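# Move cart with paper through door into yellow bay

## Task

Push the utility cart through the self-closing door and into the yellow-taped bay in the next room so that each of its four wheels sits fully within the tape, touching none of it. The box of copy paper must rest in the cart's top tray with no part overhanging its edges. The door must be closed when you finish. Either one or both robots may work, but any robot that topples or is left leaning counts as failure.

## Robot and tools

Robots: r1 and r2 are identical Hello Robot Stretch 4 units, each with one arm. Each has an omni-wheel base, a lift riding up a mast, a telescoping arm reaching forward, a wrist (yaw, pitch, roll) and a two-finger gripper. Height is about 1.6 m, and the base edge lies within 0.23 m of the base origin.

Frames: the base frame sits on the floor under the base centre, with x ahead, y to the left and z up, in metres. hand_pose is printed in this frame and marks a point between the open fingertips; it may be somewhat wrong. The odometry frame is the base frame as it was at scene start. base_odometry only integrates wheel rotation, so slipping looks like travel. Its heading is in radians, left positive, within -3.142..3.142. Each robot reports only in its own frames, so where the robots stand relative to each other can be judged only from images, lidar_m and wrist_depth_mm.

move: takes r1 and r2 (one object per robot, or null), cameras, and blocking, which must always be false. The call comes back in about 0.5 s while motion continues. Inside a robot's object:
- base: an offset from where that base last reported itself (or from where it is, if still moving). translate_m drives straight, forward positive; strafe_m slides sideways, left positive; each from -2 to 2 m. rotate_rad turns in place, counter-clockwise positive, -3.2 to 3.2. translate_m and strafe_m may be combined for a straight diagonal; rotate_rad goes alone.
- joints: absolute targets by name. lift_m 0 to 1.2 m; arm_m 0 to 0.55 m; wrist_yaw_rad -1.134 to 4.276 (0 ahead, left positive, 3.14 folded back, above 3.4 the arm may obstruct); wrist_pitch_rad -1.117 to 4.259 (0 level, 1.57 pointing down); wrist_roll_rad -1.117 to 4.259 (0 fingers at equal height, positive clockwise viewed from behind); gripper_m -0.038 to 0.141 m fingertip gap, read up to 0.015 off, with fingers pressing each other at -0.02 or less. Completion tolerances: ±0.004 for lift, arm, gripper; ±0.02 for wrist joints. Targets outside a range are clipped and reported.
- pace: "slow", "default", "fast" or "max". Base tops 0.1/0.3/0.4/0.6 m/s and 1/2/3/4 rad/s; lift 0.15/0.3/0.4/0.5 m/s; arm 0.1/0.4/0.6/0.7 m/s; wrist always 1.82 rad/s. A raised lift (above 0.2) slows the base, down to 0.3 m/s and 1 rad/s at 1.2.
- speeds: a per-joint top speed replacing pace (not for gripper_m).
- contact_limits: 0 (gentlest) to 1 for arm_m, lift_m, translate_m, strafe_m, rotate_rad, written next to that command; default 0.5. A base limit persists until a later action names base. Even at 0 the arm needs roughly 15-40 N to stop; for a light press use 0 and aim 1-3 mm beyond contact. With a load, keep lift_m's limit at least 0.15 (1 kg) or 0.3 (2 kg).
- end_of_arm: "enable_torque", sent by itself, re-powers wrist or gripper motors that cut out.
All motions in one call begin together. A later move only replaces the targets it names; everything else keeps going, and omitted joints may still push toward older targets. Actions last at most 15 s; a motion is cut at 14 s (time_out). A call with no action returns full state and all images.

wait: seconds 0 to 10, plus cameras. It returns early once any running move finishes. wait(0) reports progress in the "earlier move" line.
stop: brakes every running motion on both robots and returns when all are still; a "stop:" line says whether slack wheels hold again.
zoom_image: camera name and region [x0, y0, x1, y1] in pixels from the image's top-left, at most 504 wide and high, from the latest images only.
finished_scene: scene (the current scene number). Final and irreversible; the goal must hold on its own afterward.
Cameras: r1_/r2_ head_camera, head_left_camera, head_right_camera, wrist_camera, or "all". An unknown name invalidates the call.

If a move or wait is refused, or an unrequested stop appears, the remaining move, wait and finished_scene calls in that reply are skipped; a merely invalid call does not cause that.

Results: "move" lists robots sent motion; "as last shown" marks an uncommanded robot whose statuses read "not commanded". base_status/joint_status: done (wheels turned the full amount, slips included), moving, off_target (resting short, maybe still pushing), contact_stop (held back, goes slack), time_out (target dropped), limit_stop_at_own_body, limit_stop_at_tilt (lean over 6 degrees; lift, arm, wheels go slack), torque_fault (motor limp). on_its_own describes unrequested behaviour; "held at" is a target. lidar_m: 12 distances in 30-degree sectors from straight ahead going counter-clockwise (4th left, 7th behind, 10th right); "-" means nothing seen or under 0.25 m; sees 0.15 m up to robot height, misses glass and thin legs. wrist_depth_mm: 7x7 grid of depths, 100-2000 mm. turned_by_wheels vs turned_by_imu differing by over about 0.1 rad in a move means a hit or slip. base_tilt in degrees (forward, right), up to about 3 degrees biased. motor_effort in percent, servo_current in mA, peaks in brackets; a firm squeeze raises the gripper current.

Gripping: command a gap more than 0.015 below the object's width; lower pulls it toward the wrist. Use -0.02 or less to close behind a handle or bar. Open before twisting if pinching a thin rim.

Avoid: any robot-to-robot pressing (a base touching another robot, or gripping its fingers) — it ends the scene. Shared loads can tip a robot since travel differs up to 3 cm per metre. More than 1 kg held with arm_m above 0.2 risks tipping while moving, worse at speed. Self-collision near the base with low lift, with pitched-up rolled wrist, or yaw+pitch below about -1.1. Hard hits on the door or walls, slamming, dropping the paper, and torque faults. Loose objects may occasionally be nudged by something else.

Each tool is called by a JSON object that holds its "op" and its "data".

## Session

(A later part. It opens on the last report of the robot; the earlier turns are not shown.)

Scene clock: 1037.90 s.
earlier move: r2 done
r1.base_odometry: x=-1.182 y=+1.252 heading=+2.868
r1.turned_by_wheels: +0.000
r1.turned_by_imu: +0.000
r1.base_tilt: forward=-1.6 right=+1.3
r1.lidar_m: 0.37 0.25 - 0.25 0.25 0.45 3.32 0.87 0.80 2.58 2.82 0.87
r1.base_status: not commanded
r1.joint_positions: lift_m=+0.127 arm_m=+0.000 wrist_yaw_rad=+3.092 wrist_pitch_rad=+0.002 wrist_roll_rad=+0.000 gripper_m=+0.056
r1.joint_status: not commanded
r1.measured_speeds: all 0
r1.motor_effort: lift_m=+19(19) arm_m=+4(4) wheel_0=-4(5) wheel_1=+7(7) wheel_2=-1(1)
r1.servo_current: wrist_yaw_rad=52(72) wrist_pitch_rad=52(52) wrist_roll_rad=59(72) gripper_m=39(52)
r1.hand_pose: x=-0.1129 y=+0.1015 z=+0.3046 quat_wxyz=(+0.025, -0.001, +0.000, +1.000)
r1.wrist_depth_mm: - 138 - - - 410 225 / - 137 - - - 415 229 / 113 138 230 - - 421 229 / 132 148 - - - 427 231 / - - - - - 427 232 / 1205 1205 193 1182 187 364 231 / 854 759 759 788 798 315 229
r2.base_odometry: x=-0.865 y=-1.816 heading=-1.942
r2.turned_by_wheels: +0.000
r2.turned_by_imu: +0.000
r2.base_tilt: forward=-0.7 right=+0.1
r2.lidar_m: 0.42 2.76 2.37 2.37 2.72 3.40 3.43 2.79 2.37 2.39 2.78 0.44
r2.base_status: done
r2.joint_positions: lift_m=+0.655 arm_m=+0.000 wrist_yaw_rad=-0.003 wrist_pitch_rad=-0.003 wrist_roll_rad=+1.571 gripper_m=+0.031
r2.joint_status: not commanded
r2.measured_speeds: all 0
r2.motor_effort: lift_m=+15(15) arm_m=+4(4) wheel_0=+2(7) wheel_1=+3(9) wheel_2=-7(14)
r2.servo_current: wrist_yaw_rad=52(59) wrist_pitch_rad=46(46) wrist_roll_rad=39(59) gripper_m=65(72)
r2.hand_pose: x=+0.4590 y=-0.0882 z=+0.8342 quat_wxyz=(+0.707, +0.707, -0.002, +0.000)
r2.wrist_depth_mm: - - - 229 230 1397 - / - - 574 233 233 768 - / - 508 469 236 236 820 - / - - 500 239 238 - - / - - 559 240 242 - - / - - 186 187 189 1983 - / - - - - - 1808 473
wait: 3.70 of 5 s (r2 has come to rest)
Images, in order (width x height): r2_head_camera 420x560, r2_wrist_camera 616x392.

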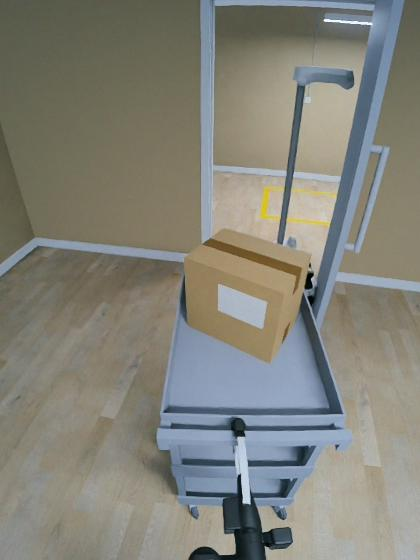

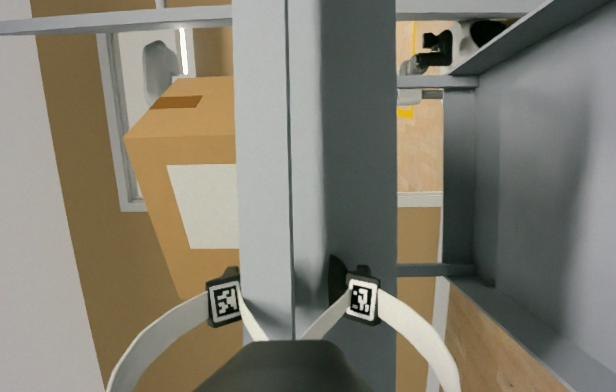

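{"op": "move", "data": {"blocking": false, "r2": {"base":{"translate_m":0.1,"strafe_m":0.09},"pace":"slow"}}}

{"op": "wait", "data": {"seconds": 3}}

{"op": "move", "data": {"blocking": false, "r2": {"base":{"translate_m":-0.15},"joints":{"gripper_m":-0.01}}}}

{"op": "wait", "data": {"seconds": 2}}

{"op": "move", "data": {"blocking": false, "r2": {"base":{"rotate_rad":-0.24}}}}

{"op": "wait", "data": {"seconds": 2, "cameras": ["r2_head_camera","r2_wrist_camera","r1_head_right_camera"]}}

Scene clock: 1046.73 s.
move: r2 moving
r1: as last shown
r1.wrist_depth_mm: - 138 - - - 404 224 / - 138 - - - 413 228 / 113 138 231 - - 418 232 / 132 147 - - - 427 231 / 1983 - - - - 427 232 / 1229 1205 194 1182 188 366 229 / 842 759 750 798 778 315 229
r2.base_odometry: x=-0.860 y=-1.829 heading=-1.943
r2.turned_by_wheels: -0.001
r2.turned_by_imu: -0.001
r2.base_tilt: forward=-0.7 right=+0.1
r2.lidar_m: 0.40 2.76 2.35 2.35 2.72 3.42 3.43 2.78 2.41 2.40 2.78 0.44
r2.base_status: translate_m moving; strafe_m moving
r2.joint_positions: lift_m=+0.655 arm_m=+0.000 wrist_yaw_rad=-0.003 wrist_pitch_rad=-0.003 wrist_roll_rad=+1.571 gripper_m=+0.031
r2.joint_status: not commanded
r2.measured_speeds: translate_m=+0.038 strafe_m=+0.035 rotate_rad=-0.004 lift_m=+0.000 arm_m=+0.000 wrist_yaw_rad=+0.000 wrist_pitch_rad=+0.000 wrist_roll_rad=+0.000
r2.motor_effort: lift_m=+15(15) arm_m=+4(4) wheel_0=-8(8) wheel_1=+7(9) wheel_2=-12(12)
r2.servo_current: wrist_yaw_rad=39(52) wrist_pitch_rad=46(46) wrist_roll_rad=52(59) gripper_m=72(72)
r2.hand_pose: x=+0.4590 y=-0.0882 z=+0.8342 quat_wxyz=(+0.707, +0.707, -0.002, +0.000)
r2.wrist_depth_mm: - - 1060 229 228 1430 - / - - 559 231 233 778 - / - 500 466 235 235 820 - / - - 504 237 237 - - / - - 564 240 241 - - / - - 186 187 187 1921 - / - - - - - 1808 469
pictures: none

Scene clock: 1048.80 s.
earlier move: r2 done
r1.base_odometry: x=-1.182 y=+1.252 heading=+2.868
r1.turned_by_wheels: +0.000
r1.turned_by_imu: +0.000
r1.base_tilt: forward=-1.6 right=+1.2
r1.lidar_m: 0.34 0.25 - 0.25 0.25 0.46 3.31 0.88 0.80 2.57 2.79 0.81
r1.base_status: not commanded
r1.joint_positions: lift_m=+0.127 arm_m=+0.000 wrist_yaw_rad=+3.092 wrist_pitch_rad=+0.002 wrist_roll_rad=+0.000 gripper_m=+0.056
r1.joint_status: not commanded
r1.measured_speeds: all 0
r1.motor_effort: lift_m=+19(19) arm_m=+4(5) wheel_0=-4(5) wheel_1=+7(7) wheel_2=-1(1)
r1.servo_current: wrist_yaw_rad=26(72) wrist_pitch_rad=46(46) wrist_roll_rad=39(65) gripper_m=39(46)
r1.hand_pose: x=-0.1129 y=+0.1015 z=+0.3046 quat_wxyz=(+0.025, -0.001, +0.000, +1.000)
r1.wrist_depth_mm: - 137 - - - 407 224 / - 138 - - - 415 229 / 114 138 230 - - 421 229 / 132 147 - - - 424 230 / 1921 - - - - 427 231 / 1182 1205 193 1182 187 364 231 / 842 750 750 798 798 315 231
r2.base_odometry: x=-0.817 y=-1.942 heading=-1.943
r2.turned_by_wheels: +0.000
r2.turned_by_imu: +0.000
r2.base_tilt: forward=-0.7 right=+0.0
r2.lidar_m: 0.41 2.64 2.25 2.23 2.59 3.50 3.50 2.91 2.49 2.47 2.72 0.42
r2.base_status: done
r2.joint_positions: lift_m=+0.655 arm_m=+0.000 wrist_yaw_rad=-0.003 wrist_pitch_rad=-0.003 wrist_roll_rad=+1.571 gripper_m=+0.031
r2.joint_status: not commanded
r2.measured_speeds: all 0
r2.motor_effort: lift_m=+15(15) arm_m=+4(4) wheel_0=-7(13) wheel_1=+4(9) wheel_2=-8(13)
r2.servo_current: wrist_yaw_rad=52(65) wrist_pitch_rad=39(46) wrist_roll_rad=39(59) gripper_m=59(72)
r2.hand_pose: x=+0.4590 y=-0.0882 z=+0.8342 quat_wxyz=(+0.707, +0.707, -0.002, +0.000)
r2.wrist_depth_mm: - - 585 211 211 732 - / - 535 449 217 218 778 - / - 504 449 224 228 798 - / - - 525 232 234 - - / - - 615 238 240 - - / - - 185 191 186 1808 492 / - - - - - 1537 1229
wait: 2.07 of 3 s (r2 has come to rest)
pictures: none

Scene clock: 1049.30 s.
move: r2 moving
r1: as last shown
r2.base_odometry: x=-0.806 y=-1.913 heading=-1.943
r2.turned_by_wheels: +0.000
r2.turned_by_imu: +0.000
r2.base_tilt: forward=-0.7 right=+0.0
r2.lidar_m: 0.43 2.66 2.26 2.24 2.59 3.46 3.46 2.90 2.50 2.49 2.78 0.41
r2.base_status: translate_m moving
r2.joint_positions: lift_m=+0.655 arm_m=+0.000 wrist_yaw_rad=-0.003 wrist_pitch_rad=-0.006 wrist_roll_rad=+1.571 gripper_m=+0.011
r2.joint_status: gripper_m moving
r2.measured_speeds: translate_m=-0.122 strafe_m=-0.002 rotate_rad=+0.003 lift_m=+0.000 arm_m=+0.000 wrist_yaw_rad=+0.000 wrist_pitch_rad=-0.011 wrist_roll_rad=+0.000
r2.motor_effort: lift_m=+15(15) arm_m=-4(4) wheel_0=-11(15) wheel_1=-8(10) wheel_2=+15(16)
r2.servo_current: wrist_yaw_rad=46(52) wrist_pitch_rad=46(52) wrist_roll_rad=52(59) gripper_m=202(202)
r2.hand_pose: x=+0.4591 y=-0.0882 z=+0.8352 quat_wxyz=(+0.707, +0.707, -0.003, +0.001)
r2.wrist_depth_mm: - - 564 206 207 759 - / - - 439 214 213 768 - / - - 459 220 220 809 - / - - 530 228 229 820 - / - - 615 211 238 - - / - - 190 183 186 1808 500 / - - - - 252 1808 1229
pictures: none

Scene clock: 1050.63 s.
earlier move: r2 done
r1.base_odometry: x=-1.182 y=+1.252 heading=+2.868
r1.turned_by_wheels: +0.000
r1.turned_by_imu: +0.000
r1.base_tilt: forward=-1.6 right=+1.3
r1.lidar_m: 0.38 0.25 - 0.25 0.25 0.45 3.32 0.92 0.80 2.56 2.82 0.97
r1.base_status: not commanded
r1.joint_positions: lift_m=+0.127 arm_m=+0.000 wrist_yaw_rad=+3.092 wrist_pitch_rad=+0.002 wrist_roll_rad=+0.000 gripper_m=+0.056
r1.joint_status: not commanded
r1.measured_speeds: all 0
r1.motor_effort: lift_m=+19(19) arm_m=+4(4) wheel_0=-4(5) wheel_1=+7(7) wheel_2=-1(1)
r1.servo_current: wrist_yaw_rad=39(72) wrist_pitch_rad=46(52) wrist_roll_rad=39(72) gripper_m=46(46)
r1.hand_pose: x=-0.1129 y=+0.1015 z=+0.3046 quat_wxyz=(+0.025, -0.001, +0.000, +1.000)
r1.wrist_depth_mm: - 138 - - - 410 225 / - 138 - - - 413 229 / 113 138 230 - - 421 230 / 132 147 - - - 427 231 / 1983 - - - - 430 232 / 1182 1205 194 1205 188 364 230 / 842 759 759 798 809 319 229
r2.base_odometry: x=-0.763 y=-1.802 heading=-1.942
r2.turned_by_wheels: +0.001
r2.turned_by_imu: +0.001
r2.base_tilt: forward=-0.7 right=+0.0
r2.lidar_m: 0.44 2.70 2.27 2.29 2.64 3.35 3.35 2.88 2.48 2.45 2.83 0.41
r2.base_status: done
r2.joint_positions: lift_m=+0.655 arm_m=+0.000 wrist_yaw_rad=+0.003 wrist_pitch_rad=-0.007 wrist_roll_rad=+1.571 gripper_m=-0.009
r2.joint_status: all done
r2.measured_speeds: all 0
r2.motor_effort: lift_m=+15(15) arm_m=-4(4) wheel_0=+1(15) wheel_1=-4(10) wheel_2=+8(17)
r2.servo_current: wrist_yaw_rad=46(59) wrist_pitch_rad=46(59) wrist_roll_rad=46(59) gripper_m=85(221)
r2.hand_pose: x=+0.4596 y=-0.0865 z=+0.8356 quat_wxyz=(+0.707, +0.707, -0.001, +0.004)
r2.wrist_depth_mm: - - 530 197 197 - - / - 496 436 204 204 759 - / - - 462 211 213 788 - / - - 525 219 220 831 - / - - 609 225 229 - - / - - 181 176 182 1863 504 / - - - - - 1756 1255
wait: 1.33 of 2 s (r2 has come to rest)
pictures: none

Scene clock: 1051.13 s.
move: r2 moving
r1: as last shown
r2.base_odometry: x=-0.763 y=-1.802 heading=-2.146
r2.turned_by_wheels: -0.203
r2.turned_by_imu: -0.197
r2.base_tilt: forward=-0.7 right=+0.1
r2.lidar_m: 0.38 2.60 2.34 2.29 2.42 3.44 3.38 3.34 2.53 2.43 2.61 0.44
r2.base_status: rotate_rad moving
r2.joint_positions: lift_m=+0.655 arm_m=+0.000 wrist_yaw_rad=+0.007 wrist_pitch_rad=-0.008 wrist_roll_rad=+1.571 gripper_m=-0.009
r2.joint_status: not commanded
r2.measured_speeds: translate_m=-0.002 strafe_m=-0.004 rotate_rad=-0.421 lift_m=+0.000 arm_m=+0.000 wrist_yaw_rad=-0.105 wrist_pitch_rad=+0.000 wrist_roll_rad=+0.000
r2.motor_effort: lift_m=+15(15) arm_m=-4(4) wheel_0=+7(16) wheel_1=+5(11) wheel_2=+7(16)
r2.servo_current: wrist_yaw_rad=65(78) wrist_pitch_rad=52(59) wrist_roll_rad=52(52) gripper_m=78(85)
r2.hand_pose: x=+0.4599 y=-0.0854 z=+0.8357 quat_wxyz=(+0.707, +0.707, +0.000, +0.005)
r2.wrist_depth_mm: - - - 247 248 1808 1281 / - - - 243 243 1618 - / - - 539 239 240 809 - / - - 480 237 236 831 - / - - 521 224 234 820 - / - - 184 176 178 - - / - - - - - - -
pictures: none

Scene clock: 1051.80 s.
earlier move: r2 done
r1.base_odometry: x=-1.182 y=+1.252 heading=+2.868
r1.turned_by_wheels: +0.000
r1.turned_by_imu: +0.000
r1.base_tilt: forward=-1.6 right=+1.3
r1.lidar_m: 0.38 0.25 - 0.25 0.25 0.43 3.32 0.86 0.81 2.57 2.80 0.96
r1.base_status: not commanded
r1.joint_positions: lift_m=+0.127 arm_m=+0.000 wrist_yaw_rad=+3.092 wrist_pitch_rad=+0.002 wrist_roll_rad=+0.000 gripper_m=+0.056
r1.joint_status: not commanded
r1.measured_speeds: all 0
r1.motor_effort: lift_m=+19(19) arm_m=+4(5) wheel_0=-5(5) wheel_1=+7(7) wheel_2=-1(1)
r1.servo_current: wrist_yaw_rad=46(59) wrist_pitch_rad=39(52) wrist_roll_rad=52(65) gripper_m=39(46)
r1.hand_pose: x=-0.1129 y=+0.1015 z=+0.3046 quat_wxyz=(+0.025, -0.001, +0.000, +1.000)
r1.wrist_depth_mm: - 137 - - - 410 225 / - 138 - - - 413 229 / 113 138 229 - - 421 229 / 132 148 - - - 421 231 / 1983 - - - - 424 232 / 1205 1229 194 1182 187 368 232 / 854 750 759 798 778 315 231
r2.base_odometry: x=-0.763 y=-1.802 heading=-2.182
r2.turned_by_wheels: -0.037
r2.turned_by_imu: -0.036
r2.base_tilt: forward=-0.7 right=+0.1
r2.lidar_m: 0.36 2.58 2.39 2.28 2.39 3.33 3.40 3.46 2.54 2.46 2.57 0.46
r2.base_status: done
r2.joint_positions: lift_m=+0.655 arm_m=+0.000 wrist_yaw_rad=-0.003 wrist_pitch_rad=-0.008 wrist_roll_rad=+1.571 gripper_m=-0.009
r2.joint_status: not commanded
r2.measured_speeds: all 0
r2.motor_effort: lift_m=+15(15) arm_m=-4(4) wheel_0=+0(16) wheel_1=+3(11) wheel_2=-2(16)
r2.servo_current: wrist_yaw_rad=46(78) wrist_pitch_rad=46(59) wrist_roll_rad=39(52) gripper_m=72(85)
r2.hand_pose: x=+0.4590 y=-0.0883 z=+0.8357 quat_wxyz=(+0.707, +0.707, -0.004, +0.002)
r2.wrist_depth_mm: - - - 260 - 1863 1281 / - - - 254 257 1808 535 / - - 668 248 249 831 - / - - 492 240 242 831 - / - - 504 234 236 809 - / - - 184 181 171 778 - / - - 574 - - - -
wait: 0.67 of 2 s (r2 has come to rest)
pictures: r1_head_right_camera, r2_head_camera, r2_wrist_camera
Images, in order (width x height): r1_head_right_camera 420x672, r2_head_camera 420x560, r2_wrist_camera 616x392.

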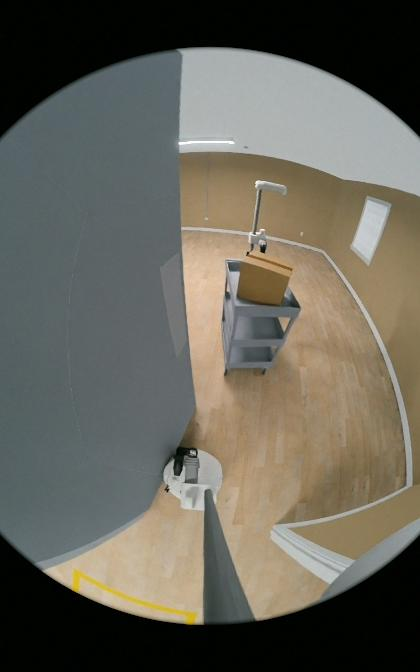

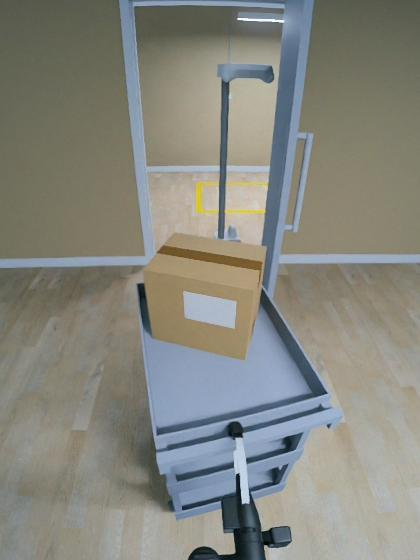

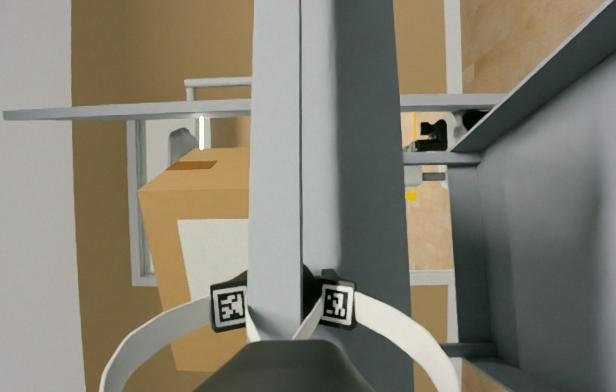

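{"op": "move", "data": {"blocking": false, "r2": {"base":{"translate_m":0.15,"strafe_m":0.1},"pace":"slow"}}}

{"op": "wait", "data": {"seconds": 4, "cameras": ["r2_head_camera","r2_wrist_camera"]}}

Scene clock: 1059.30 s.
move: r2 moving
r1: as last shown
r2.base_odometry: x=-0.763 y=-1.816 heading=-2.183
r2.turned_by_wheels: -0.001
r2.turned_by_imu: +0.000
r2.base_tilt: forward=-0.7 right=+0.1
r2.lidar_m: 0.38 2.58 2.39 2.27 2.38 3.28 3.40 3.43 2.57 2.46 2.56 0.45
r2.base_status: translate_m moving; strafe_m moving
r2.joint_positions: lift_m=+0.655 arm_m=+0.000 wrist_yaw_rad=-0.003 wrist_pitch_rad=-0.008 wrist_roll_rad=+1.571 gripper_m=-0.009
r2.joint_status: not commanded
r2.measured_speeds: translate_m=+0.045 strafe_m=+0.030 rotate_rad=+0.000 lift_m=+0.000 arm_m=+0.000 wrist_yaw_rad=+0.000 wrist_pitch_rad=+0.000 wrist_roll_rad=+0.000
r2.motor_effort: lift_m=+15(15) arm_m=-4(4) wheel_0=-2(6) wheel_1=+8(9) wheel_2=-14(14)
r2.servo_current: wrist_yaw_rad=59(59) wrist_pitch_rad=52(59) wrist_roll_rad=46(59) gripper_m=72(78)
r2.hand_pose: x=+0.4590 y=-0.0883 z=+0.8357 quat_wxyz=(+0.707, +0.707, -0.004, +0.002)
r2.wrist_depth_mm: - - - 263 - 1808 1281 / - - - 254 259 1808 530 / - - 676 247 250 820 - / - - 480 241 243 842 - / - - 500 234 236 820 - / - - 184 182 170 778 - / - - 574 - - - -
pictures: none

Scene clock: 1061.77 s.
earlier move: r2 done
r1.base_odometry: x=-1.182 y=+1.252 heading=+2.868
r1.turned_by_wheels: +0.000
r1.turned_by_imu: +0.000
r1.base_tilt: forward=-1.6 right=+1.3
r1.lidar_m: 0.37 0.25 - 0.25 0.25 0.45 3.32 0.91 0.80 2.55 2.82 0.84
r1.base_status: not commanded
r1.joint_positions: lift_m=+0.127 arm_m=+0.000 wrist_yaw_rad=+3.092 wrist_pitch_rad=+0.002 wrist_roll_rad=+0.000 gripper_m=+0.056
r1.joint_status: not commanded
r1.measured_speeds: all 0
r1.motor_effort: lift_m=+19(19) arm_m=+4(5) wheel_0=-4(5) wheel_1=+7(7) wheel_2=-1(1)
r1.servo_current: wrist_yaw_rad=52(72) wrist_pitch_rad=46(52) wrist_roll_rad=52(65) gripper_m=46(46)
r1.hand_pose: x=-0.1129 y=+0.1015 z=+0.3046 quat_wxyz=(+0.025, -0.001, +0.000, +1.000)
r1.wrist_depth_mm: - 137 - - - 410 224 / - 138 - - - 413 228 / 113 138 230 - - 424 231 / 132 147 - - - 424 232 / 1921 - - - - 424 231 / 1182 1182 194 1182 188 362 231 / 854 750 750 798 798 319 229
r2.base_odometry: x=-0.767 y=-1.982 heading=-2.183
r2.turned_by_wheels: +0.000
r2.turned_by_imu: -0.001
r2.base_tilt: forward=-0.7 right=+0.1
r2.lidar_m: 0.38 2.42 2.28 2.18 2.30 3.15 3.59 3.63 2.66 2.56 2.68 0.42
r2.base_status: done
r2.joint_positions: lift_m=+0.655 arm_m=+0.000 wrist_yaw_rad=-0.005 wrist_pitch_rad=-0.008 wrist_roll_rad=+1.571 gripper_m=-0.009
r2.joint_status: not commanded
r2.measured_speeds: all 0
r2.motor_effort: lift_m=+15(15) arm_m=-4(4) wheel_0=-7(15) wheel_1=+4(10) wheel_2=-8(15)
r2.servo_current: wrist_yaw_rad=59(59) wrist_pitch_rad=46(59) wrist_roll_rad=52(59) gripper_m=72(78)
r2.hand_pose: x=+0.4589 y=-0.0888 z=+0.8357 quat_wxyz=(+0.707, +0.707, -0.005, +0.001)
r2.wrist_depth_mm: - - - 239 236 1808 492 / - - - 237 236 - - / - - 517 235 234 820 - / - - 484 234 233 820 - / - - 525 205 232 820 - / - - 187 182 170 - - / - - - - - - 508
wait: 2.47 of 4 s (r2 has come to rest)
Images, in order (width x height): r2_head_camera 420x560, r2_wrist_camera 616x392.

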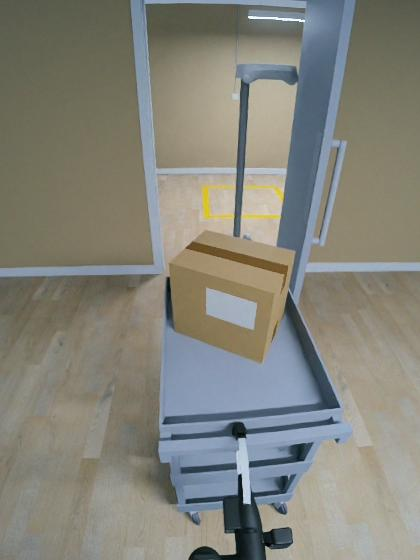

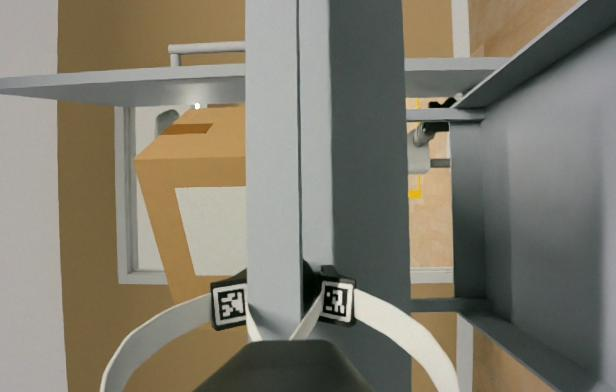

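{"op": "move", "data": {"blocking": false, "r2": {"base":{"translate_m":0.35,"strafe_m":0.04},"pace":"slow"}}}

{"op": "wait", "data": {"seconds": 5, "cameras": ["r1_head_right_camera","r2_head_camera","r2_wrist_camera"]}}

Scene clock: 1069.57 s.
move: r2 moving
r1: as last shown
r2.base_odometry: x=-0.773 y=-1.993 heading=-2.183
r2.turned_by_wheels: +0.000
r2.turned_by_imu: +0.000
r2.base_tilt: forward=-0.6 right=+0.1
r2.lidar_m: 0.38 2.40 2.27 2.19 2.27 3.15 3.57 3.57 2.63 2.56 2.66 0.43
r2.base_status: translate_m moving; strafe_m moving
r2.joint_positions: lift_m=+0.655 arm_m=+0.000 wrist_yaw_rad=-0.005 wrist_pitch_rad=-0.008 wrist_roll_rad=+1.571 gripper_m=-0.009
r2.joint_status: not commanded
r2.measured_speeds: translate_m=+0.049 strafe_m=+0.005 rotate_rad=+0.001 lift_m=+0.000 arm_m=+0.000 wrist_yaw_rad=+0.000 wrist_pitch_rad=+0.000 wrist_roll_rad=+0.000
r2.motor_effort: lift_m=+15(15) arm_m=-4(4) wheel_0=+0(8) wheel_1=+6(7) wheel_2=-12(14)
r2.servo_current: wrist_yaw_rad=46(59) wrist_pitch_rad=52(59) wrist_roll_rad=39(52) gripper_m=72(72)
r2.hand_pose: x=+0.4589 y=-0.0888 z=+0.8357 quat_wxyz=(+0.707, +0.707, -0.005, +0.001)
r2.wrist_depth_mm: - - - 236 235 1863 - / - - 654 234 234 - - / - - 480 234 234 820 - / - - 484 233 231 820 - / - - 525 198 231 820 - / - - 184 182 169 - - / - - - - - - 500
pictures: none

Scene clock: 1073.87 s.
earlier move: r2 done
r1.base_odometry: x=-1.182 y=+1.252 heading=+2.868
r1.turned_by_wheels: +0.000
r1.turned_by_imu: +0.000
r1.base_tilt: forward=-1.6 right=+1.3
r1.lidar_m: 0.36 0.25 - 0.25 0.25 0.45 3.33 0.87 0.78 2.57 0.63 0.49
r1.base_status: not commanded
r1.joint_positions: lift_m=+0.127 arm_m=+0.000 wrist_yaw_rad=+3.092 wrist_pitch_rad=+0.002 wrist_roll_rad=+0.000 gripper_m=+0.056
r1.joint_status: not commanded
r1.measured_speeds: all 0
r1.motor_effort: lift_m=+19(19) arm_m=+4(4) wheel_0=-4(5) wheel_1=+7(7) wheel_2=-1(1)
r1.servo_current: wrist_yaw_rad=52(72) wrist_pitch_rad=39(52) wrist_roll_rad=46(65) gripper_m=46(46)
r1.hand_pose: x=-0.1129 y=+0.1015 z=+0.3046 quat_wxyz=(+0.025, -0.001, +0.000, +1.000)
r1.wrist_depth_mm: - 138 - - - 410 225 / - 138 - - - 413 228 / 113 138 230 - - 421 230 / 132 147 - - - 427 232 / 1983 - - - - 424 231 / 1205 1182 194 1205 187 366 230 / 854 759 750 798 788 314 230
r2.base_odometry: x=-0.936 y=-2.291 heading=-2.182
r2.turned_by_wheels: +0.001
r2.turned_by_imu: +0.003
r2.base_tilt: forward=-0.7 right=+0.0
r2.lidar_m: 0.37 2.04 2.21 2.13 2.24 3.06 3.94 3.69 2.72 2.61 2.72 0.41
r2.base_status: done
r2.joint_positions: lift_m=+0.655 arm_m=+0.000 wrist_yaw_rad=+0.000 wrist_pitch_rad=-0.008 wrist_roll_rad=+1.571 gripper_m=-0.009
r2.joint_status: not commanded
r2.measured_speeds: all 0
r2.motor_effort: lift_m=+15(15) arm_m=-4(4) wheel_0=+7(11) wheel_1=+7(8) wheel_2=-4(14)
r2.servo_current: wrist_yaw_rad=39(59) wrist_pitch_rad=52(59) wrist_roll_rad=46(59) gripper_m=72(78)
r2.hand_pose: x=+0.4593 y=-0.0874 z=+0.8357 quat_wxyz=(+0.707, +0.707, -0.003, +0.003)
r2.wrist_depth_mm: - - 177 235 233 - - / - - - 234 233 1118 - / - 1808 477 233 232 820 - / - 1863 484 234 232 820 - / - 1808 525 224 231 809 - / - - 185 181 170 - - / - - - - - - 504
wait: 4.30 of 5 s (r2 has come to rest)
Images, in order (width x height): r1_head_right_camera 420x672, r2_head_camera 420x560, r2_wrist_camera 616x392.

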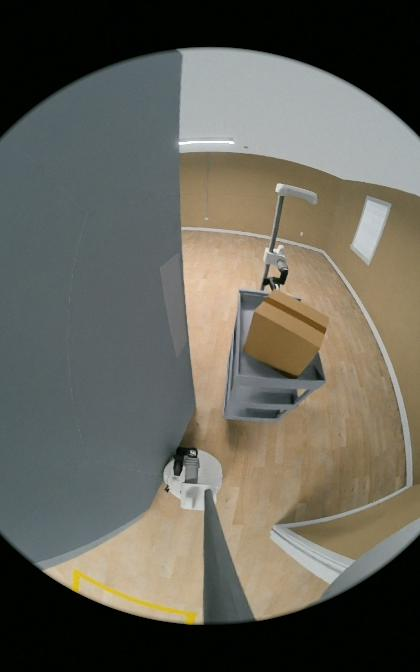

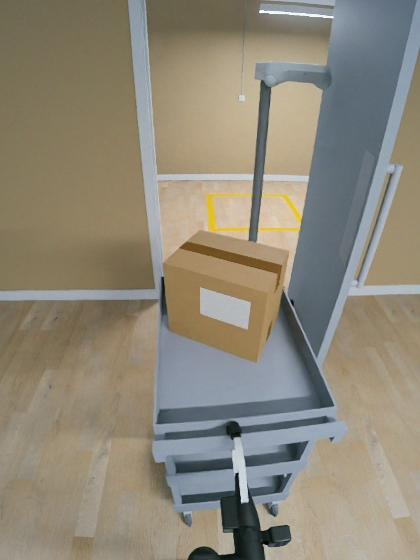

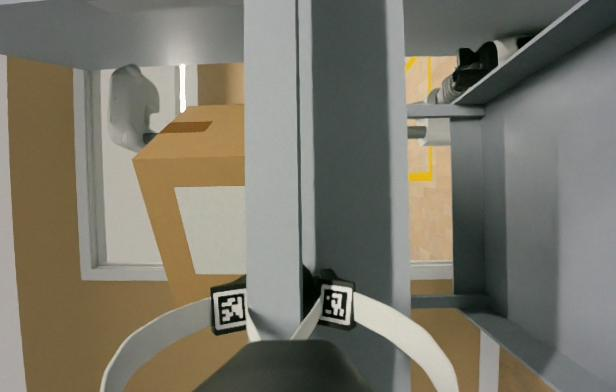

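{"op": "move", "data": {"blocking": false, "r2": {"base":{"translate_m":0.15,"strafe_m":0.025},"pace":"slow"}}}

{"op": "wait", "data": {"seconds": 3}}

{"op": "move", "data": {"blocking": false, "r1": {"base":{"translate_m":-0.35},"pace":"slow","contact_limits":{"translate_m":0.9}}}}

{"op": "wait", "data": {"seconds": 5, "cameras": ["r1_head_right_camera","r2_head_camera","r2_wrist_camera"]}}

Scene clock: 1085.67 s.
move: r2 moving
r1: as last shown
r2.base_odometry: x=-0.941 y=-2.303 heading=-2.182
r2.turned_by_wheels: +0.000
r2.turned_by_imu: +0.001
r2.base_tilt: forward=-0.7 right=+0.1
r2.lidar_m: 0.39 2.07 2.22 2.14 2.26 3.10 3.96 3.66 2.71 2.61 2.73 0.43
r2.base_status: translate_m moving; strafe_m moving
r2.joint_positions: lift_m=+0.655 arm_m=+0.000 wrist_yaw_rad=+0.000 wrist_pitch_rad=-0.008 wrist_roll_rad=+1.571 gripper_m=-0.009
r2.joint_status: not commanded
r2.measured_speeds: translate_m=+0.049 strafe_m=+0.008 rotate_rad=+0.002 lift_m=+0.000 arm_m=+0.000 wrist_yaw_rad=+0.000 wrist_pitch_rad=+0.000 wrist_roll_rad=+0.000
r2.motor_effort: lift_m=+15(15) arm_m=-4(4) wheel_0=+8(10) wheel_1=+8(9) wheel_2=-11(11)
r2.servo_current: wrist_yaw_rad=59(59) wrist_pitch_rad=52(65) wrist_roll_rad=46(59) gripper_m=72(72)
r2.hand_pose: x=+0.4593 y=-0.0874 z=+0.8357 quat_wxyz=(+0.707, +0.707, -0.003, +0.003)
r2.wrist_depth_mm: - - - 236 234 - - / - - - 233 233 1098 - / - 1863 480 234 232 831 - / - 1808 480 233 233 820 - / - - 525 223 231 809 - / - - 185 181 170 - - / - - - - - - 508
pictures: none

Scene clock: 1087.97 s.
earlier move: r2 done
r1.base_odometry: x=-1.182 y=+1.252 heading=+2.868
r1.turned_by_wheels: +0.000
r1.turned_by_imu: +0.000
r1.base_tilt: forward=-1.6 right=+1.3
r1.lidar_m: 0.39 0.25 - 0.25 0.25 0.47 3.34 0.89 0.78 2.57 0.42 0.36
r1.base_status: not commanded
r1.joint_positions: lift_m=+0.127 arm_m=+0.000 wrist_yaw_rad=+3.092 wrist_pitch_rad=+0.002 wrist_roll_rad=+0.000 gripper_m=+0.056
r1.joint_status: not commanded
r1.measured_speeds: all 0
r1.motor_effort: lift_m=+19(19) arm_m=+5(5) wheel_0=-4(5) wheel_1=+7(7) wheel_2=-1(1)
r1.servo_current: wrist_yaw_rad=39(65) wrist_pitch_rad=39(46) wrist_roll_rad=52(65) gripper_m=39(46)
r1.hand_pose: x=-0.1129 y=+0.1015 z=+0.3046 quat_wxyz=(+0.025, -0.001, +0.000, +1.000)
r1.wrist_depth_mm: - 138 - - - 407 225 / - 138 - - - 415 229 / 113 138 230 - - 421 231 / 132 147 - - - 427 231 / - - - - - 424 232 / 1205 1205 193 1205 187 364 230 / 842 750 759 798 778 317 230
r2.base_odometry: x=-1.001 y=-2.428 heading=-2.182
r2.turned_by_wheels: +0.000
r2.turned_by_imu: +0.000
r2.base_tilt: forward=-0.7 right=+0.1
r2.lidar_m: 0.40 1.92 2.20 2.09 2.22 3.01 4.13 3.71 2.73 2.64 2.60 0.44
r2.base_status: done
r2.joint_positions: lift_m=+0.655 arm_m=+0.000 wrist_yaw_rad=+0.000 wrist_pitch_rad=-0.008 wrist_roll_rad=+1.571 gripper_m=-0.009
r2.joint_status: not commanded
r2.measured_speeds: all 0
r2.motor_effort: lift_m=+15(15) arm_m=-3(4) wheel_0=+5(11) wheel_1=+4(9) wheel_2=-7(12)
r2.servo_current: wrist_yaw_rad=33(65) wrist_pitch_rad=59(65) wrist_roll_rad=46(59) gripper_m=65(78)
r2.hand_pose: x=+0.4593 y=-0.0874 z=+0.8357 quat_wxyz=(+0.707, +0.707, -0.003, +0.003)
r2.wrist_depth_mm: - - 1576 238 237 976 1025 / 1618 - - 236 236 991 - / 1618 - 521 236 234 831 - / 1708 - 488 234 234 820 - / - - 530 225 232 809 - / - - 184 182 169 - - / - - - - - - 512
wait: 2.30 of 3 s (r2 has come to rest)
pictures: none

Scene clock: 1088.47 s.
move: r1 moving
r1.base_odometry: x=-1.170 y=+1.249 heading=+2.867
r1.turned_by_wheels: -0.001
r1.turned_by_imu: -0.001
r1.base_tilt: forward=-1.6 right=+1.3
r1.lidar_m: 0.37 0.25 - 0.25 0.25 0.49 3.30 3.49 0.79 2.57 0.45 0.38
r1.base_status: translate_m moving
r1.joint_positions: lift_m=+0.127 arm_m=+0.000 wrist_yaw_rad=+3.092 wrist_pitch_rad=+0.002 wrist_roll_rad=+0.000 gripper_m=+0.056
r1.joint_status: not commanded
r1.measured_speeds: translate_m=-0.048 strafe_m=+0.000 rotate_rad=+0.002 lift_m=+0.000 arm_m=+0.000 wrist_yaw_rad=+0.000 wrist_pitch_rad=+0.000 wrist_roll_rad=+0.000
r1.motor_effort: lift_m=+19(19) arm_m=+4(4) wheel_0=-15(15) wheel_1=+1(7) wheel_2=+3(4)
r1.servo_current: wrist_yaw_rad=46(59) wrist_pitch_rad=39(46) wrist_roll_rad=33(72) gripper_m=46(46)
r1.contact_limits: translate_m 0.9
r1.hand_pose: x=-0.1129 y=+0.1015 z=+0.3046 quat_wxyz=(+0.025, -0.001, +0.000, +1.000)
r1.wrist_depth_mm: - 137 - - - 424 229 / - 138 - - - 427 232 / 113 138 232 - - 436 235 / 132 147 - - - 439 235 / 1983 - - - - 442 236 / 1205 1182 193 1205 187 377 235 / 842 750 750 809 798 324 233
r2: as last shown
r2.motor_effort: lift_m=+15(15) arm_m=-4(4) wheel_0=+5(6) wheel_1=+4(4) wheel_2=-8(8)
pictures: none

Scene clock: 1092.77 s.
earlier move: r1 done
r1.base_odometry: x=-0.845 y=+1.158 heading=+2.867
r1.turned_by_wheels: +0.000
r1.turned_by_imu: -0.001
r1.base_tilt: forward=-1.6 right=+1.3
r1.lidar_m: 0.25 0.25 0.25 0.25 0.39 3.01 2.98 3.13 0.62 0.62 0.93 0.42
r1.base_status: done
r1.joint_positions: lift_m=+0.127 arm_m=+0.000 wrist_yaw_rad=+3.093 wrist_pitch_rad=+0.002 wrist_roll_rad=+0.000 gripper_m=+0.056
r1.joint_status: not commanded
r1.measured_speeds: all 0
r1.motor_effort: lift_m=+19(19) arm_m=+4(5) wheel_0=-4(16) wheel_1=-3(7) wheel_2=+2(7)
r1.servo_current: wrist_yaw_rad=52(72) wrist_pitch_rad=39(52) wrist_roll_rad=46(72) gripper_m=39(52)
r1.contact_limits: translate_m 0.9
r1.hand_pose: x=-0.1129 y=+0.1014 z=+0.3046 quat_wxyz=(+0.024, -0.001, +0.000, +1.000)
r1.wrist_depth_mm: - 137 - - - - - / - 137 - - - - - / 109 137 202 - - - - / 123 138 - - - - - / 1708 1921 - - - - - / 1205 1182 193 1182 187 1118 1025 / 842 759 759 798 798 768 820
r2.base_odometry: x=-1.001 y=-2.429 heading=-2.182
r2.turned_by_wheels: +0.000
r2.turned_by_imu: +0.001
r2.base_tilt: forward=-0.7 right=+0.0
r2.lidar_m: 0.35 0.45 2.19 2.11 2.20 3.07 4.13 3.68 2.71 2.63 2.61 0.45
r2.base_status: not commanded
r2.joint_positions: lift_m=+0.655 arm_m=+0.000 wrist_yaw_rad=+0.001 wrist_pitch_rad=-0.008 wrist_roll_rad=+1.571 gripper_m=-0.009
r2.joint_status: not commanded
r2.measured_speeds: all 0
r2.motor_effort: lift_m=+15(15) arm_m=-4(4) wheel_0=+4(6) wheel_1=+3(4) wheel_2=-4(8)
r2.servo_current: wrist_yaw_rad=46(59) wrist_pitch_rad=46(59) wrist_roll_rad=39(65) gripper_m=65(78)
r2.hand_pose: x=+0.4594 y=-0.0870 z=+0.8359 quat_wxyz=(+0.707, +0.707, -0.002, +0.003)
r2.wrist_depth_mm: - - - 303 320 324 320 / 1397 - - 282 289 - - / - 820 798 265 271 - 539 / - - 559 250 257 820 - / - - 484 209 243 842 - / - 500 181 176 222 750 - / - - 508 - 131 - -
wait: 4.30 of 5 s (r1 has come to rest)
Images, in order (width x height): r1_head_right_camera 420x672, r2_head_camera 420x560, r2_wrist_camera 616x392.

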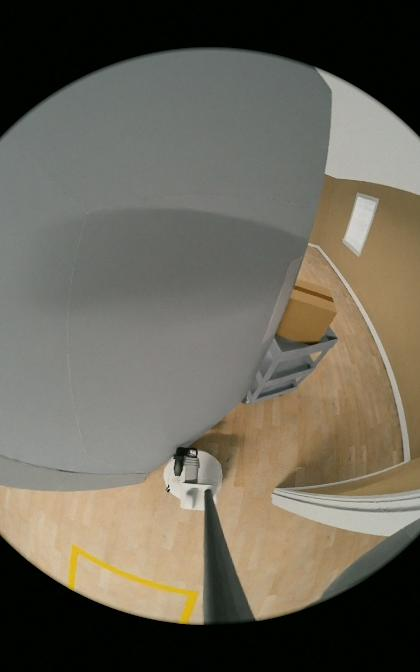

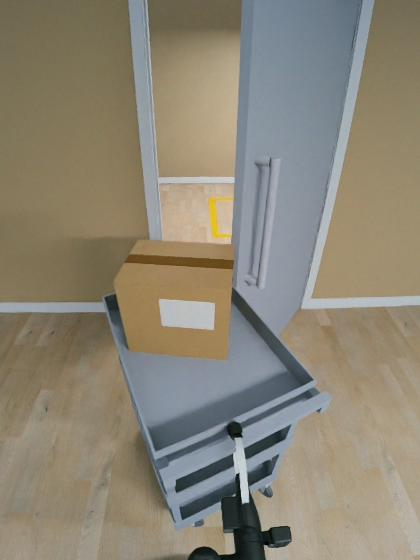

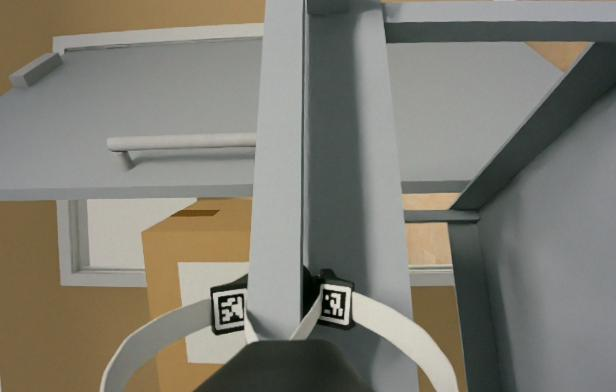

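{"op": "move", "data": {"blocking": false, "r1": {"base":{"translate_m":-1.2},"pace":"slow"}, "r2": {"base":{"translate_m":0.15,"strafe_m":0.13},"pace":"slow"}}}

{"op": "wait", "data": {"seconds": 4}}

{"op": "wait", "data": {"seconds": 0.2, "cameras": ["r1_head_right_camera","r2_head_camera","r2_wrist_camera"]}}

Scene clock: 1106.63 s.
move: r1 moving; r2 moving
r1.base_odometry: x=-0.833 y=+1.154 heading=+2.867
r1.turned_by_wheels: +0.000
r1.turned_by_imu: +0.000
r1.base_tilt: forward=-1.6 right=+1.2
r1.lidar_m: 0.25 0.25 0.25 0.25 0.39 2.99 2.95 3.14 0.62 0.64 0.97 0.41
r1.base_status: translate_m moving
r1.joint_positions: lift_m=+0.127 arm_m=+0.000 wrist_yaw_rad=+3.093 wrist_pitch_rad=+0.002 wrist_roll_rad=+0.000 gripper_m=+0.056
r1.joint_status: not commanded
r1.measured_speeds: translate_m=-0.048 strafe_m=+0.001 rotate_rad=+0.002 lift_m=+0.000 arm_m=+0.000 wrist_yaw_rad=+0.000 wrist_pitch_rad=+0.000 wrist_roll_rad=+0.000
r1.motor_effort: lift_m=+19(19) arm_m=+4(4) wheel_0=-5(8) wheel_1=-3(7) wheel_2=+5(7)
r1.servo_current: wrist_yaw_rad=33(65) wrist_pitch_rad=39(46) wrist_roll_rad=52(59) gripper_m=39(46)
r1.hand_pose: x=-0.1129 y=+0.1014 z=+0.3046 quat_wxyz=(+0.024, -0.001, +0.000, +1.000)
r1.wrist_depth_mm: - 137 - - - - - / - 137 - - - - - / 109 138 204 - - - - / 123 138 - - - - - / 1708 1921 - - - - - / 1182 1205 194 1205 187 1160 1042 / 854 750 759 798 788 768 809
r2.base_odometry: x=-1.000 y=-2.441 heading=-2.183
r2.turned_by_wheels: -0.001
r2.turned_by_imu: +0.000
r2.base_tilt: forward=-0.8 right=+0.0
r2.lidar_m: 0.33 0.46 2.21 2.11 2.20 3.07 4.14 3.71 2.75 2.63 2.59 0.45
r2.base_status: translate_m moving; strafe_m moving
r2.joint_positions: lift_m=+0.655 arm_m=+0.000 wrist_yaw_rad=-0.007 wrist_pitch_rad=-0.008 wrist_roll_rad=+1.571 gripper_m=-0.009
r2.joint_status: not commanded
r2.measured_speeds: translate_m=+0.038 strafe_m=+0.033 rotate_rad=-0.006 lift_m=+0.000 arm_m=+0.000 wrist_yaw_rad=-0.041 wrist_pitch_rad=+0.000 wrist_roll_rad=+0.000
r2.motor_effort: lift_m=+15(15) arm_m=+2(4) wheel_0=-3(4) wheel_1=+8(9) wheel_2=-18(18)
r2.servo_current: wrist_yaw_rad=72(72) wrist_pitch_rad=59(59) wrist_roll_rad=52(59) gripper_m=59(78)
r2.hand_pose: x=+0.4587 y=-0.0893 z=+0.8359 quat_wxyz=(+0.707, +0.707, -0.005, +0.001)
r2.wrist_depth_mm: - - - 304 322 322 327 / 1366 - - 283 287 - - / - - 798 265 271 - - / - - 603 249 252 - - / 1661 - 477 221 237 831 - / - 488 181 180 172 - - / - - 500 - - - -
pictures: none

Scene clock: 1109.17 s.
earlier move: r1 moving; r2 limit_stop_at_tilt
r1.base_odometry: x=-0.601 y=+1.089 heading=+2.867
r1.turned_by_wheels: +0.000
r1.turned_by_imu: +0.000
r1.base_tilt: forward=-1.6 right=+1.2
r1.lidar_m: 0.43 0.37 0.36 0.67 2.44 2.76 2.73 3.01 2.51 0.59 2.70 0.72
r1.base_status: translate_m moving
r1.joint_positions: lift_m=+0.127 arm_m=+0.000 wrist_yaw_rad=+3.093 wrist_pitch_rad=+0.002 wrist_roll_rad=+0.000 gripper_m=+0.056
r1.joint_status: not commanded
r1.measured_speeds: translate_m=-0.098 strafe_m=+0.001 rotate_rad=+0.000 lift_m=+0.000 arm_m=+0.000 wrist_yaw_rad=+0.000 wrist_pitch_rad=+0.000 wrist_roll_rad=+0.000
r1.motor_effort: lift_m=+19(19) arm_m=+4(5) wheel_0=-6(8) wheel_1=-4(7) wheel_2=+4(7)
r1.servo_current: wrist_yaw_rad=39(72) wrist_pitch_rad=39(52) wrist_roll_rad=59(65) gripper_m=39(52)
r1.hand_pose: x=-0.1129 y=+0.1014 z=+0.3046 quat_wxyz=(+0.024, -0.001, +0.000, +1.000)
r1.wrist_depth_mm: - 136 - - - - - / - 137 - - - - - / 109 138 208 - - - - / 123 138 - - - - - / 1708 1983 - - - - - / 1205 1205 193 1308 188 1281 1138 / 854 750 759 798 798 768 809
r2.base_odometry: x=-0.958 y=-2.509 heading=-2.348
r2.turned_by_wheels: -0.165
r2.turned_by_imu: -0.232
r2.base_tilt: forward=-0.7 right=+0.0
r2.lidar_m: 0.28 0.27 2.13 2.03 2.06 2.44 4.07 4.03 3.05 2.70 2.71 0.50
r2.base_status: translate_m limit_stop_at_tilt (by the wheels' count: +0.040 of +0.150); strafe_m limit_stop_at_tilt (by the wheels' count: +0.078 of +0.130)
r2.joint_positions: lift_m=+0.676 arm_m=+0.000 wrist_yaw_rad=-0.004 wrist_pitch_rad=-0.002 wrist_roll_rad=+1.571 gripper_m=-0.009
r2.joint_status: not commanded
r2.measured_speeds: all 0
r2.on_its_own: the wheels are slack since a limit_stop_at_tilt; lift_m is slack since a limit_stop_at_tilt (your +0.655 is given up); arm_m is slack since a limit_stop_at_tilt
r2.motor_effort: lift_m=+19(19) arm_m=+4(4) wheel_0=+1(8) wheel_1=+0(9) wheel_2=+0(23)
r2.servo_current: wrist_yaw_rad=46(85) wrist_pitch_rad=26(59) wrist_roll_rad=46(59) gripper_m=59(78)
r2.hand_pose: x=+0.4589 y=-0.0885 z=+0.8546 quat_wxyz=(+0.707, +0.707, -0.002, +0.000)
r2.wrist_depth_mm: - - - 298 - 1618 1182 / - - - 279 345 351 1138 / 1430 - - 241 319 349 1205 / - - - 213 276 - - / - 798 - 191 250 - - / - - 188 170 182 788 - / 1537 433 436 - - - -
wait: 2.53 of 4 s (r2 has come to rest)
pictures: none

not run: a stop that you did not command came earlier in this reply.

{"op": "wait", "data": {"seconds": 0, "cameras": ["r1_head_camera","r1_head_right_camera","r2_head_camera","r2_wrist_camera"]}}

Scene clock: 1112.00 s.
earlier move: r1 moving
r1.base_odometry: x=-0.328 y=+1.012 heading=+2.867
r1.turned_by_wheels: +0.000
r1.turned_by_imu: +0.000
r1.base_tilt: forward=-1.6 right=+1.3
r1.lidar_m: 0.68 0.54 0.53 2.29 2.54 2.47 2.45 2.70 2.46 0.89 0.65 1.13
r1.base_status: translate_m moving
r1.joint_positions: lift_m=+0.127 arm_m=+0.000 wrist_yaw_rad=+3.093 wrist_pitch_rad=+0.002 wrist_roll_rad=+0.000 gripper_m=+0.056
r1.joint_status: not commanded
r1.measured_speeds: translate_m=-0.102 strafe_m=+0.000 rotate_rad=+0.001 lift_m=+0.000 arm_m=+0.000 wrist_yaw_rad=+0.000 wrist_pitch_rad=+0.000 wrist_roll_rad=+0.000
r1.motor_effort: lift_m=+19(19) arm_m=+4(5) wheel_0=-5(8) wheel_1=-1(7) wheel_2=+5(7)
r1.servo_current: wrist_yaw_rad=39(72) wrist_pitch_rad=39(52) wrist_roll_rad=52(72) gripper_m=46(52)
r1.hand_pose: x=-0.1129 y=+0.1014 z=+0.3046 quat_wxyz=(+0.024, -0.001, +0.000, +1.000)
r1.wrist_depth_mm: - 137 - - - - - / - 137 - - - - - / 109 138 209 - - - - / 123 138 - - - - - / 1661 1921 - - - - - / 1182 1205 193 1182 187 1160 1118 / 842 750 707 143 750 750 820
r2.base_odometry: x=-0.958 y=-2.509 heading=-2.348
r2.turned_by_wheels: +0.000
r2.turned_by_imu: +0.000
r2.base_tilt: forward=-0.6 right=+0.1
r2.lidar_m: 0.27 0.26 2.09 2.05 2.06 2.46 4.06 4.03 3.06 2.70 2.70 0.49
r2.base_status: translate_m limit_stop_at_tilt (by the wheels' count: +0.040 of +0.150); strafe_m limit_stop_at_tilt (by the wheels' count: +0.078 of +0.130)
r2.joint_positions: lift_m=+0.676 arm_m=+0.000 wrist_yaw_rad=-0.004 wrist_pitch_rad=-0.002 wrist_roll_rad=+1.571 gripper_m=-0.009
r2.joint_status: not commanded
r2.measured_speeds: all 0
r2.on_its_own: the wheels are slack since a limit_stop_at_tilt; lift_m is slack since a limit_stop_at_tilt (your +0.655 is given up); arm_m is slack since a limit_stop_at_tilt
r2.motor_effort: lift_m=+19(19) arm_m=+4(4) wheel_0=+0(8) wheel_1=+0(9) wheel_2=+0(23)
r2.servo_current: wrist_yaw_rad=39(85) wrist_pitch_rad=39(59) wrist_roll_rad=52(59) gripper_m=65(78)
r2.hand_pose: x=+0.4589 y=-0.0885 z=+0.8546 quat_wxyz=(+0.707, +0.707, -0.002, +0.000)
r2.wrist_depth_mm: - - - 297 - 1576 1205 / - - - 279 343 353 1160 / 1430 - - 241 317 349 1205 / - - - 213 276 - - / - 809 - 191 250 - - / - - 188 170 181 788 - / 1537 439 439 - 211 - -
Images, in order (width x height): r1_head_camera 420x560, r1_head_right_camera 420x672, r2_head_camera 420x560, r2_wrist_camera 616x392.

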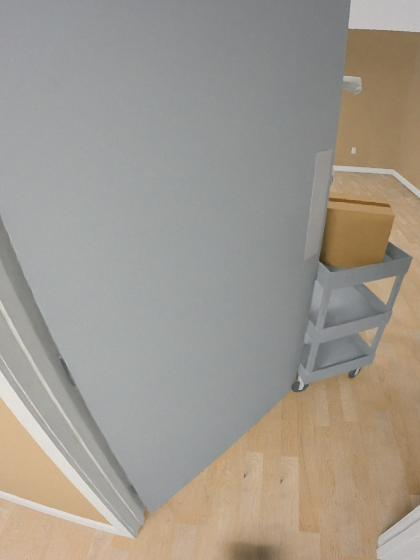

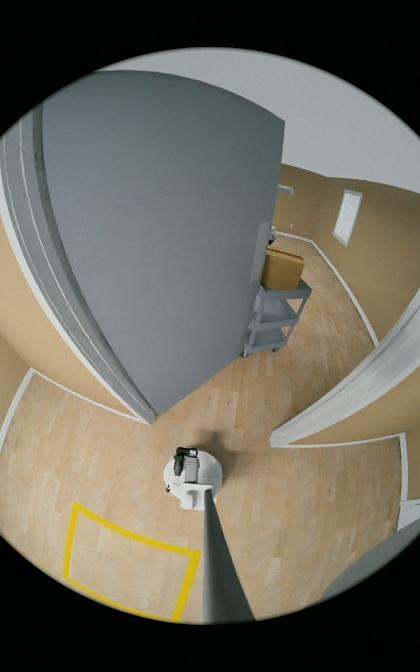

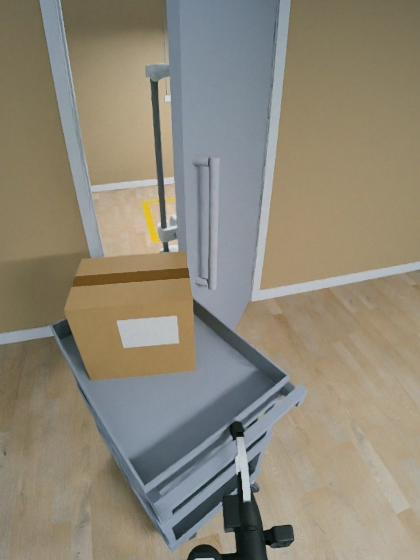

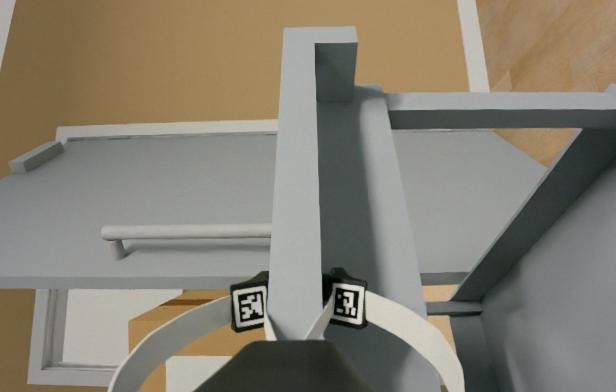

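{"op": "stop", "data": {}}

{"op": "move", "data": {"blocking": false, "r1": {"base":{"rotate_rad":-0.22}}}}

{"op": "wait", "data": {"seconds": 2, "cameras": ["r1_head_right_camera","r1_head_camera"]}}

Scene clock: 1131.90 s.
earlier move: r1 done
stop: r2's wheels hold again
r1.base_odometry: x=+0.310 y=+0.832 heading=+2.867
r1.turned_by_wheels: +0.000
r1.turned_by_imu: -0.001
r1.base_tilt: forward=-1.6 right=+1.3
r1.lidar_m: 1.22 1.09 1.68 2.38 2.25 1.79 1.79 1.99 2.37 2.31 1.23 1.09
r1.base_status: done
r1.joint_positions: lift_m=+0.127 arm_m=+0.000 wrist_yaw_rad=+3.093 wrist_pitch_rad=+0.002 wrist_roll_rad=+0.000 gripper_m=+0.056
r1.joint_status: not commanded
r1.measured_speeds: all 0
r1.motor_effort: lift_m=+19(19) arm_m=+4(5) wheel_0=-4(8) wheel_1=-4(7) wheel_2=+1(7)
r1.servo_current: wrist_yaw_rad=39(78) wrist_pitch_rad=46(52) wrist_roll_rad=26(78) gripper_m=46(52)
r1.hand_pose: x=-0.1129 y=+0.1014 z=+0.3046 quat_wxyz=(+0.024, -0.001, +0.000, +1.000) (m; r1's base frame)
r1.wrist_depth_mm: - 137 - - - - - / - 137 176 - - - - / 109 138 202 - - - - / 123 138 234 - - - - / 1708 1983 1661 - - - - / 1205 1205 193 1205 187 1255 1255 / 842 759 759 153 788 778 809
r2.base_odometry: x=-0.958 y=-2.509 heading=-2.348
r2.turned_by_wheels: +0.000
r2.turned_by_imu: +0.001
r2.base_tilt: forward=-0.7 right=+0.1
r2.lidar_m: 0.28 0.30 2.10 2.06 2.05 2.44 4.05 4.05 3.07 2.69 2.70 0.49
r2.base_status: translate_m limit_stop_at_tilt (by the wheels' count: +0.040 of +0.150); strafe_m limit_stop_at_tilt (by the wheels' count: +0.078 of +0.130)
r2.joint_positions: lift_m=+0.676 arm_m=+0.000 wrist_yaw_rad=-0.004 wrist_pitch_rad=-0.002 wrist_roll_rad=+1.571 gripper_m=-0.009
r2.joint_status: not commanded
r2.measured_speeds: all 0
r2.on_its_own: lift_m is slack since a limit_stop_at_tilt (your +0.655 is given up); arm_m is slack since a limit_stop_at_tilt
r2.motor_effort: lift_m=+19(19) arm_m=+4(4) wheel_0=+0(8) wheel_1=+0(9) wheel_2=+0(23)
r2.servo_current: wrist_yaw_rad=39(85) wrist_pitch_rad=39(59) wrist_roll_rad=46(65) gripper_m=59(78)
r2.hand_pose: x=+0.4589 y=-0.0885 z=+0.8546 quat_wxyz=(+0.707, +0.707, -0.002, +0.000) (m; r2's base frame)
r2.wrist_depth_mm: - - - 297 - 1576 1182 / - - - 279 345 353 1138 / 1430 - - 240 319 347 1205 / - - - 213 278 - - / - 809 - 191 249 - - / - - 187 171 182 798 - / 1576 439 436 - 211 - -
pictures: none

Scene clock: 1132.40 s.
move: r1 moving
r1.base_odometry: x=+0.310 y=+0.832 heading=+2.673
r1.turned_by_wheels: -0.194
r1.turned_by_imu: -0.195
r1.base_tilt: forward=-1.6 right=+1.2
r1.lidar_m: 1.40 1.13 1.34 2.38 2.48 1.90 1.79 1.85 2.45 2.32 1.50 1.07
r1.base_status: rotate_rad moving
r1.joint_positions: lift_m=+0.127 arm_m=+0.000 wrist_yaw_rad=+3.093 wrist_pitch_rad=+0.002 wrist_roll_rad=+0.000 gripper_m=+0.056
r1.joint_status: not commanded
r1.measured_speeds: translate_m=+0.001 strafe_m=+0.000 rotate_rad=-0.353 lift_m=+0.000 arm_m=+0.000 wrist_yaw_rad=+0.000 wrist_pitch_rad=+0.000 wrist_roll_rad=+0.000
r1.motor_effort: lift_m=+19(19) arm_m=+4(5) wheel_0=+3(7) wheel_1=+3(8) wheel_2=+3(7)
r1.servo_current: wrist_yaw_rad=59(59) wrist_pitch_rad=46(46) wrist_roll_rad=52(65) gripper_m=39(46)
r1.hand_pose: x=-0.1129 y=+0.1014 z=+0.3046 quat_wxyz=(+0.024, -0.001, +0.000, +1.000)
r1.wrist_depth_mm: - 137 - - - - - / - 137 - - - - - / 109 138 202 - - - - / 123 138 234 - - - - / 137 - - 1618 1863 - - / 1205 1205 194 1160 187 1138 1118 / 854 750 750 798 788 778 820
r2: as last shown
r2.turned_by_imu: +0.000
r2.on_its_own: lift_m is slack since a limit_stop_at_tilt (your +0.655 is given up); arm_m is slack since a limit_stop_at_tilt
r2.motor_effort: lift_m=+19(19) arm_m=+4(4) wheel_0=+0(1) wheel_1=+0(0) wheel_2=+0(0)
pictures: none

Scene clock: 1132.87 s.
earlier move: r1 done
r1.base_odometry: x=+0.310 y=+0.832 heading=+2.647
r1.turned_by_wheels: -0.026
r1.turned_by_imu: -0.026
r1.base_tilt: forward=-1.6 right=+1.3
r1.lidar_m: 1.42 1.11 1.34 2.38 2.44 1.93 1.78 1.83 2.40 2.31 1.52 1.10
r1.base_status: done
r1.joint_positions: lift_m=+0.127 arm_m=+0.000 wrist_yaw_rad=+3.093 wrist_pitch_rad=+0.002 wrist_roll_rad=+0.000 gripper_m=+0.056
r1.joint_status: not commanded
r1.measured_speeds: all 0
r1.motor_effort: lift_m=+19(19) arm_m=+4(5) wheel_0=+1(7) wheel_1=+0(8) wheel_2=-1(7)
r1.servo_current: wrist_yaw_rad=52(72) wrist_pitch_rad=39(46) wrist_roll_rad=39(65) gripper_m=39(46)
r1.hand_pose: x=-0.1129 y=+0.1014 z=+0.3046 quat_wxyz=(+0.024, -0.001, +0.000, +1.000)
r1.wrist_depth_mm: - 137 - - - - - / - 137 175 - - - - / 109 137 202 - - - - / 123 138 233 - - - - / 137 - - 1661 1983 - - / 1182 1205 193 1182 187 1160 1118 / 854 759 750 798 798 778 809
r2.base_odometry: x=-0.958 y=-2.509 heading=-2.348
r2.turned_by_wheels: +0.000
r2.turned_by_imu: +0.000
r2.base_tilt: forward=-0.7 right=+0.1
r2.lidar_m: 0.28 0.29 2.11 2.06 2.06 2.44 4.03 4.03 3.10 2.71 2.72 0.51
r2.base_status: not commanded
r2.joint_positions: lift_m=+0.676 arm_m=+0.000 wrist_yaw_rad=-0.004 wrist_pitch_rad=-0.002 wrist_roll_rad=+1.571 gripper_m=-0.009
r2.joint_status: not commanded
r2.measured_speeds: all 0
r2.on_its_own: lift_m is slack since a limit_stop_at_tilt (your +0.655 is given up); arm_m is slack since a limit_stop_at_tilt
r2.motor_effort: lift_m=+19(19) arm_m=+4(4) wheel_0=+0(1) wheel_1=+0(0) wheel_2=+0(1)
r2.servo_current: wrist_yaw_rad=46(65) wrist_pitch_rad=39(46) wrist_roll_rad=52(65) gripper_m=59(65)
r2.hand_pose: x=+0.4589 y=-0.0885 z=+0.8546 quat_wxyz=(+0.707, +0.707, -0.002, +0.000)
r2.wrist_depth_mm: - - - 296 - 1576 1182 / - - - 277 345 353 1118 / 1397 - - 241 320 347 1205 / - - - 213 277 - - / - 820 - 191 250 - - / - - 188 170 182 788 - / 1537 439 439 - 211 - -
wait: 0.47 of 2 s (r1 has come to rest)
pictures: r1_head_camera, r1_head_right_camera
Images, in order (width x height): r1_head_camera 420x560, r1_head_right_camera 420x672.

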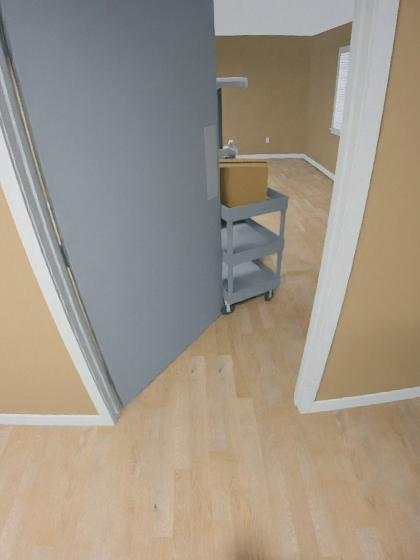

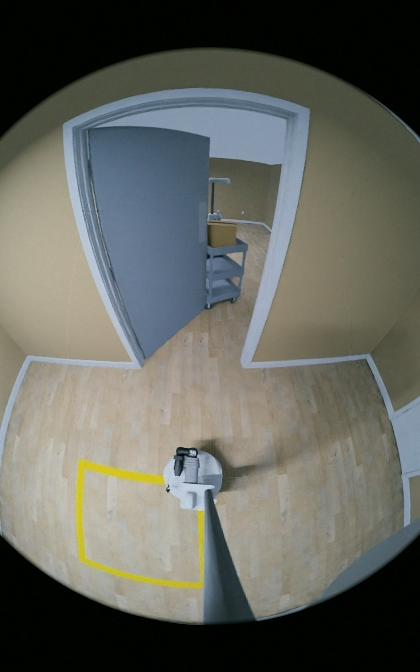

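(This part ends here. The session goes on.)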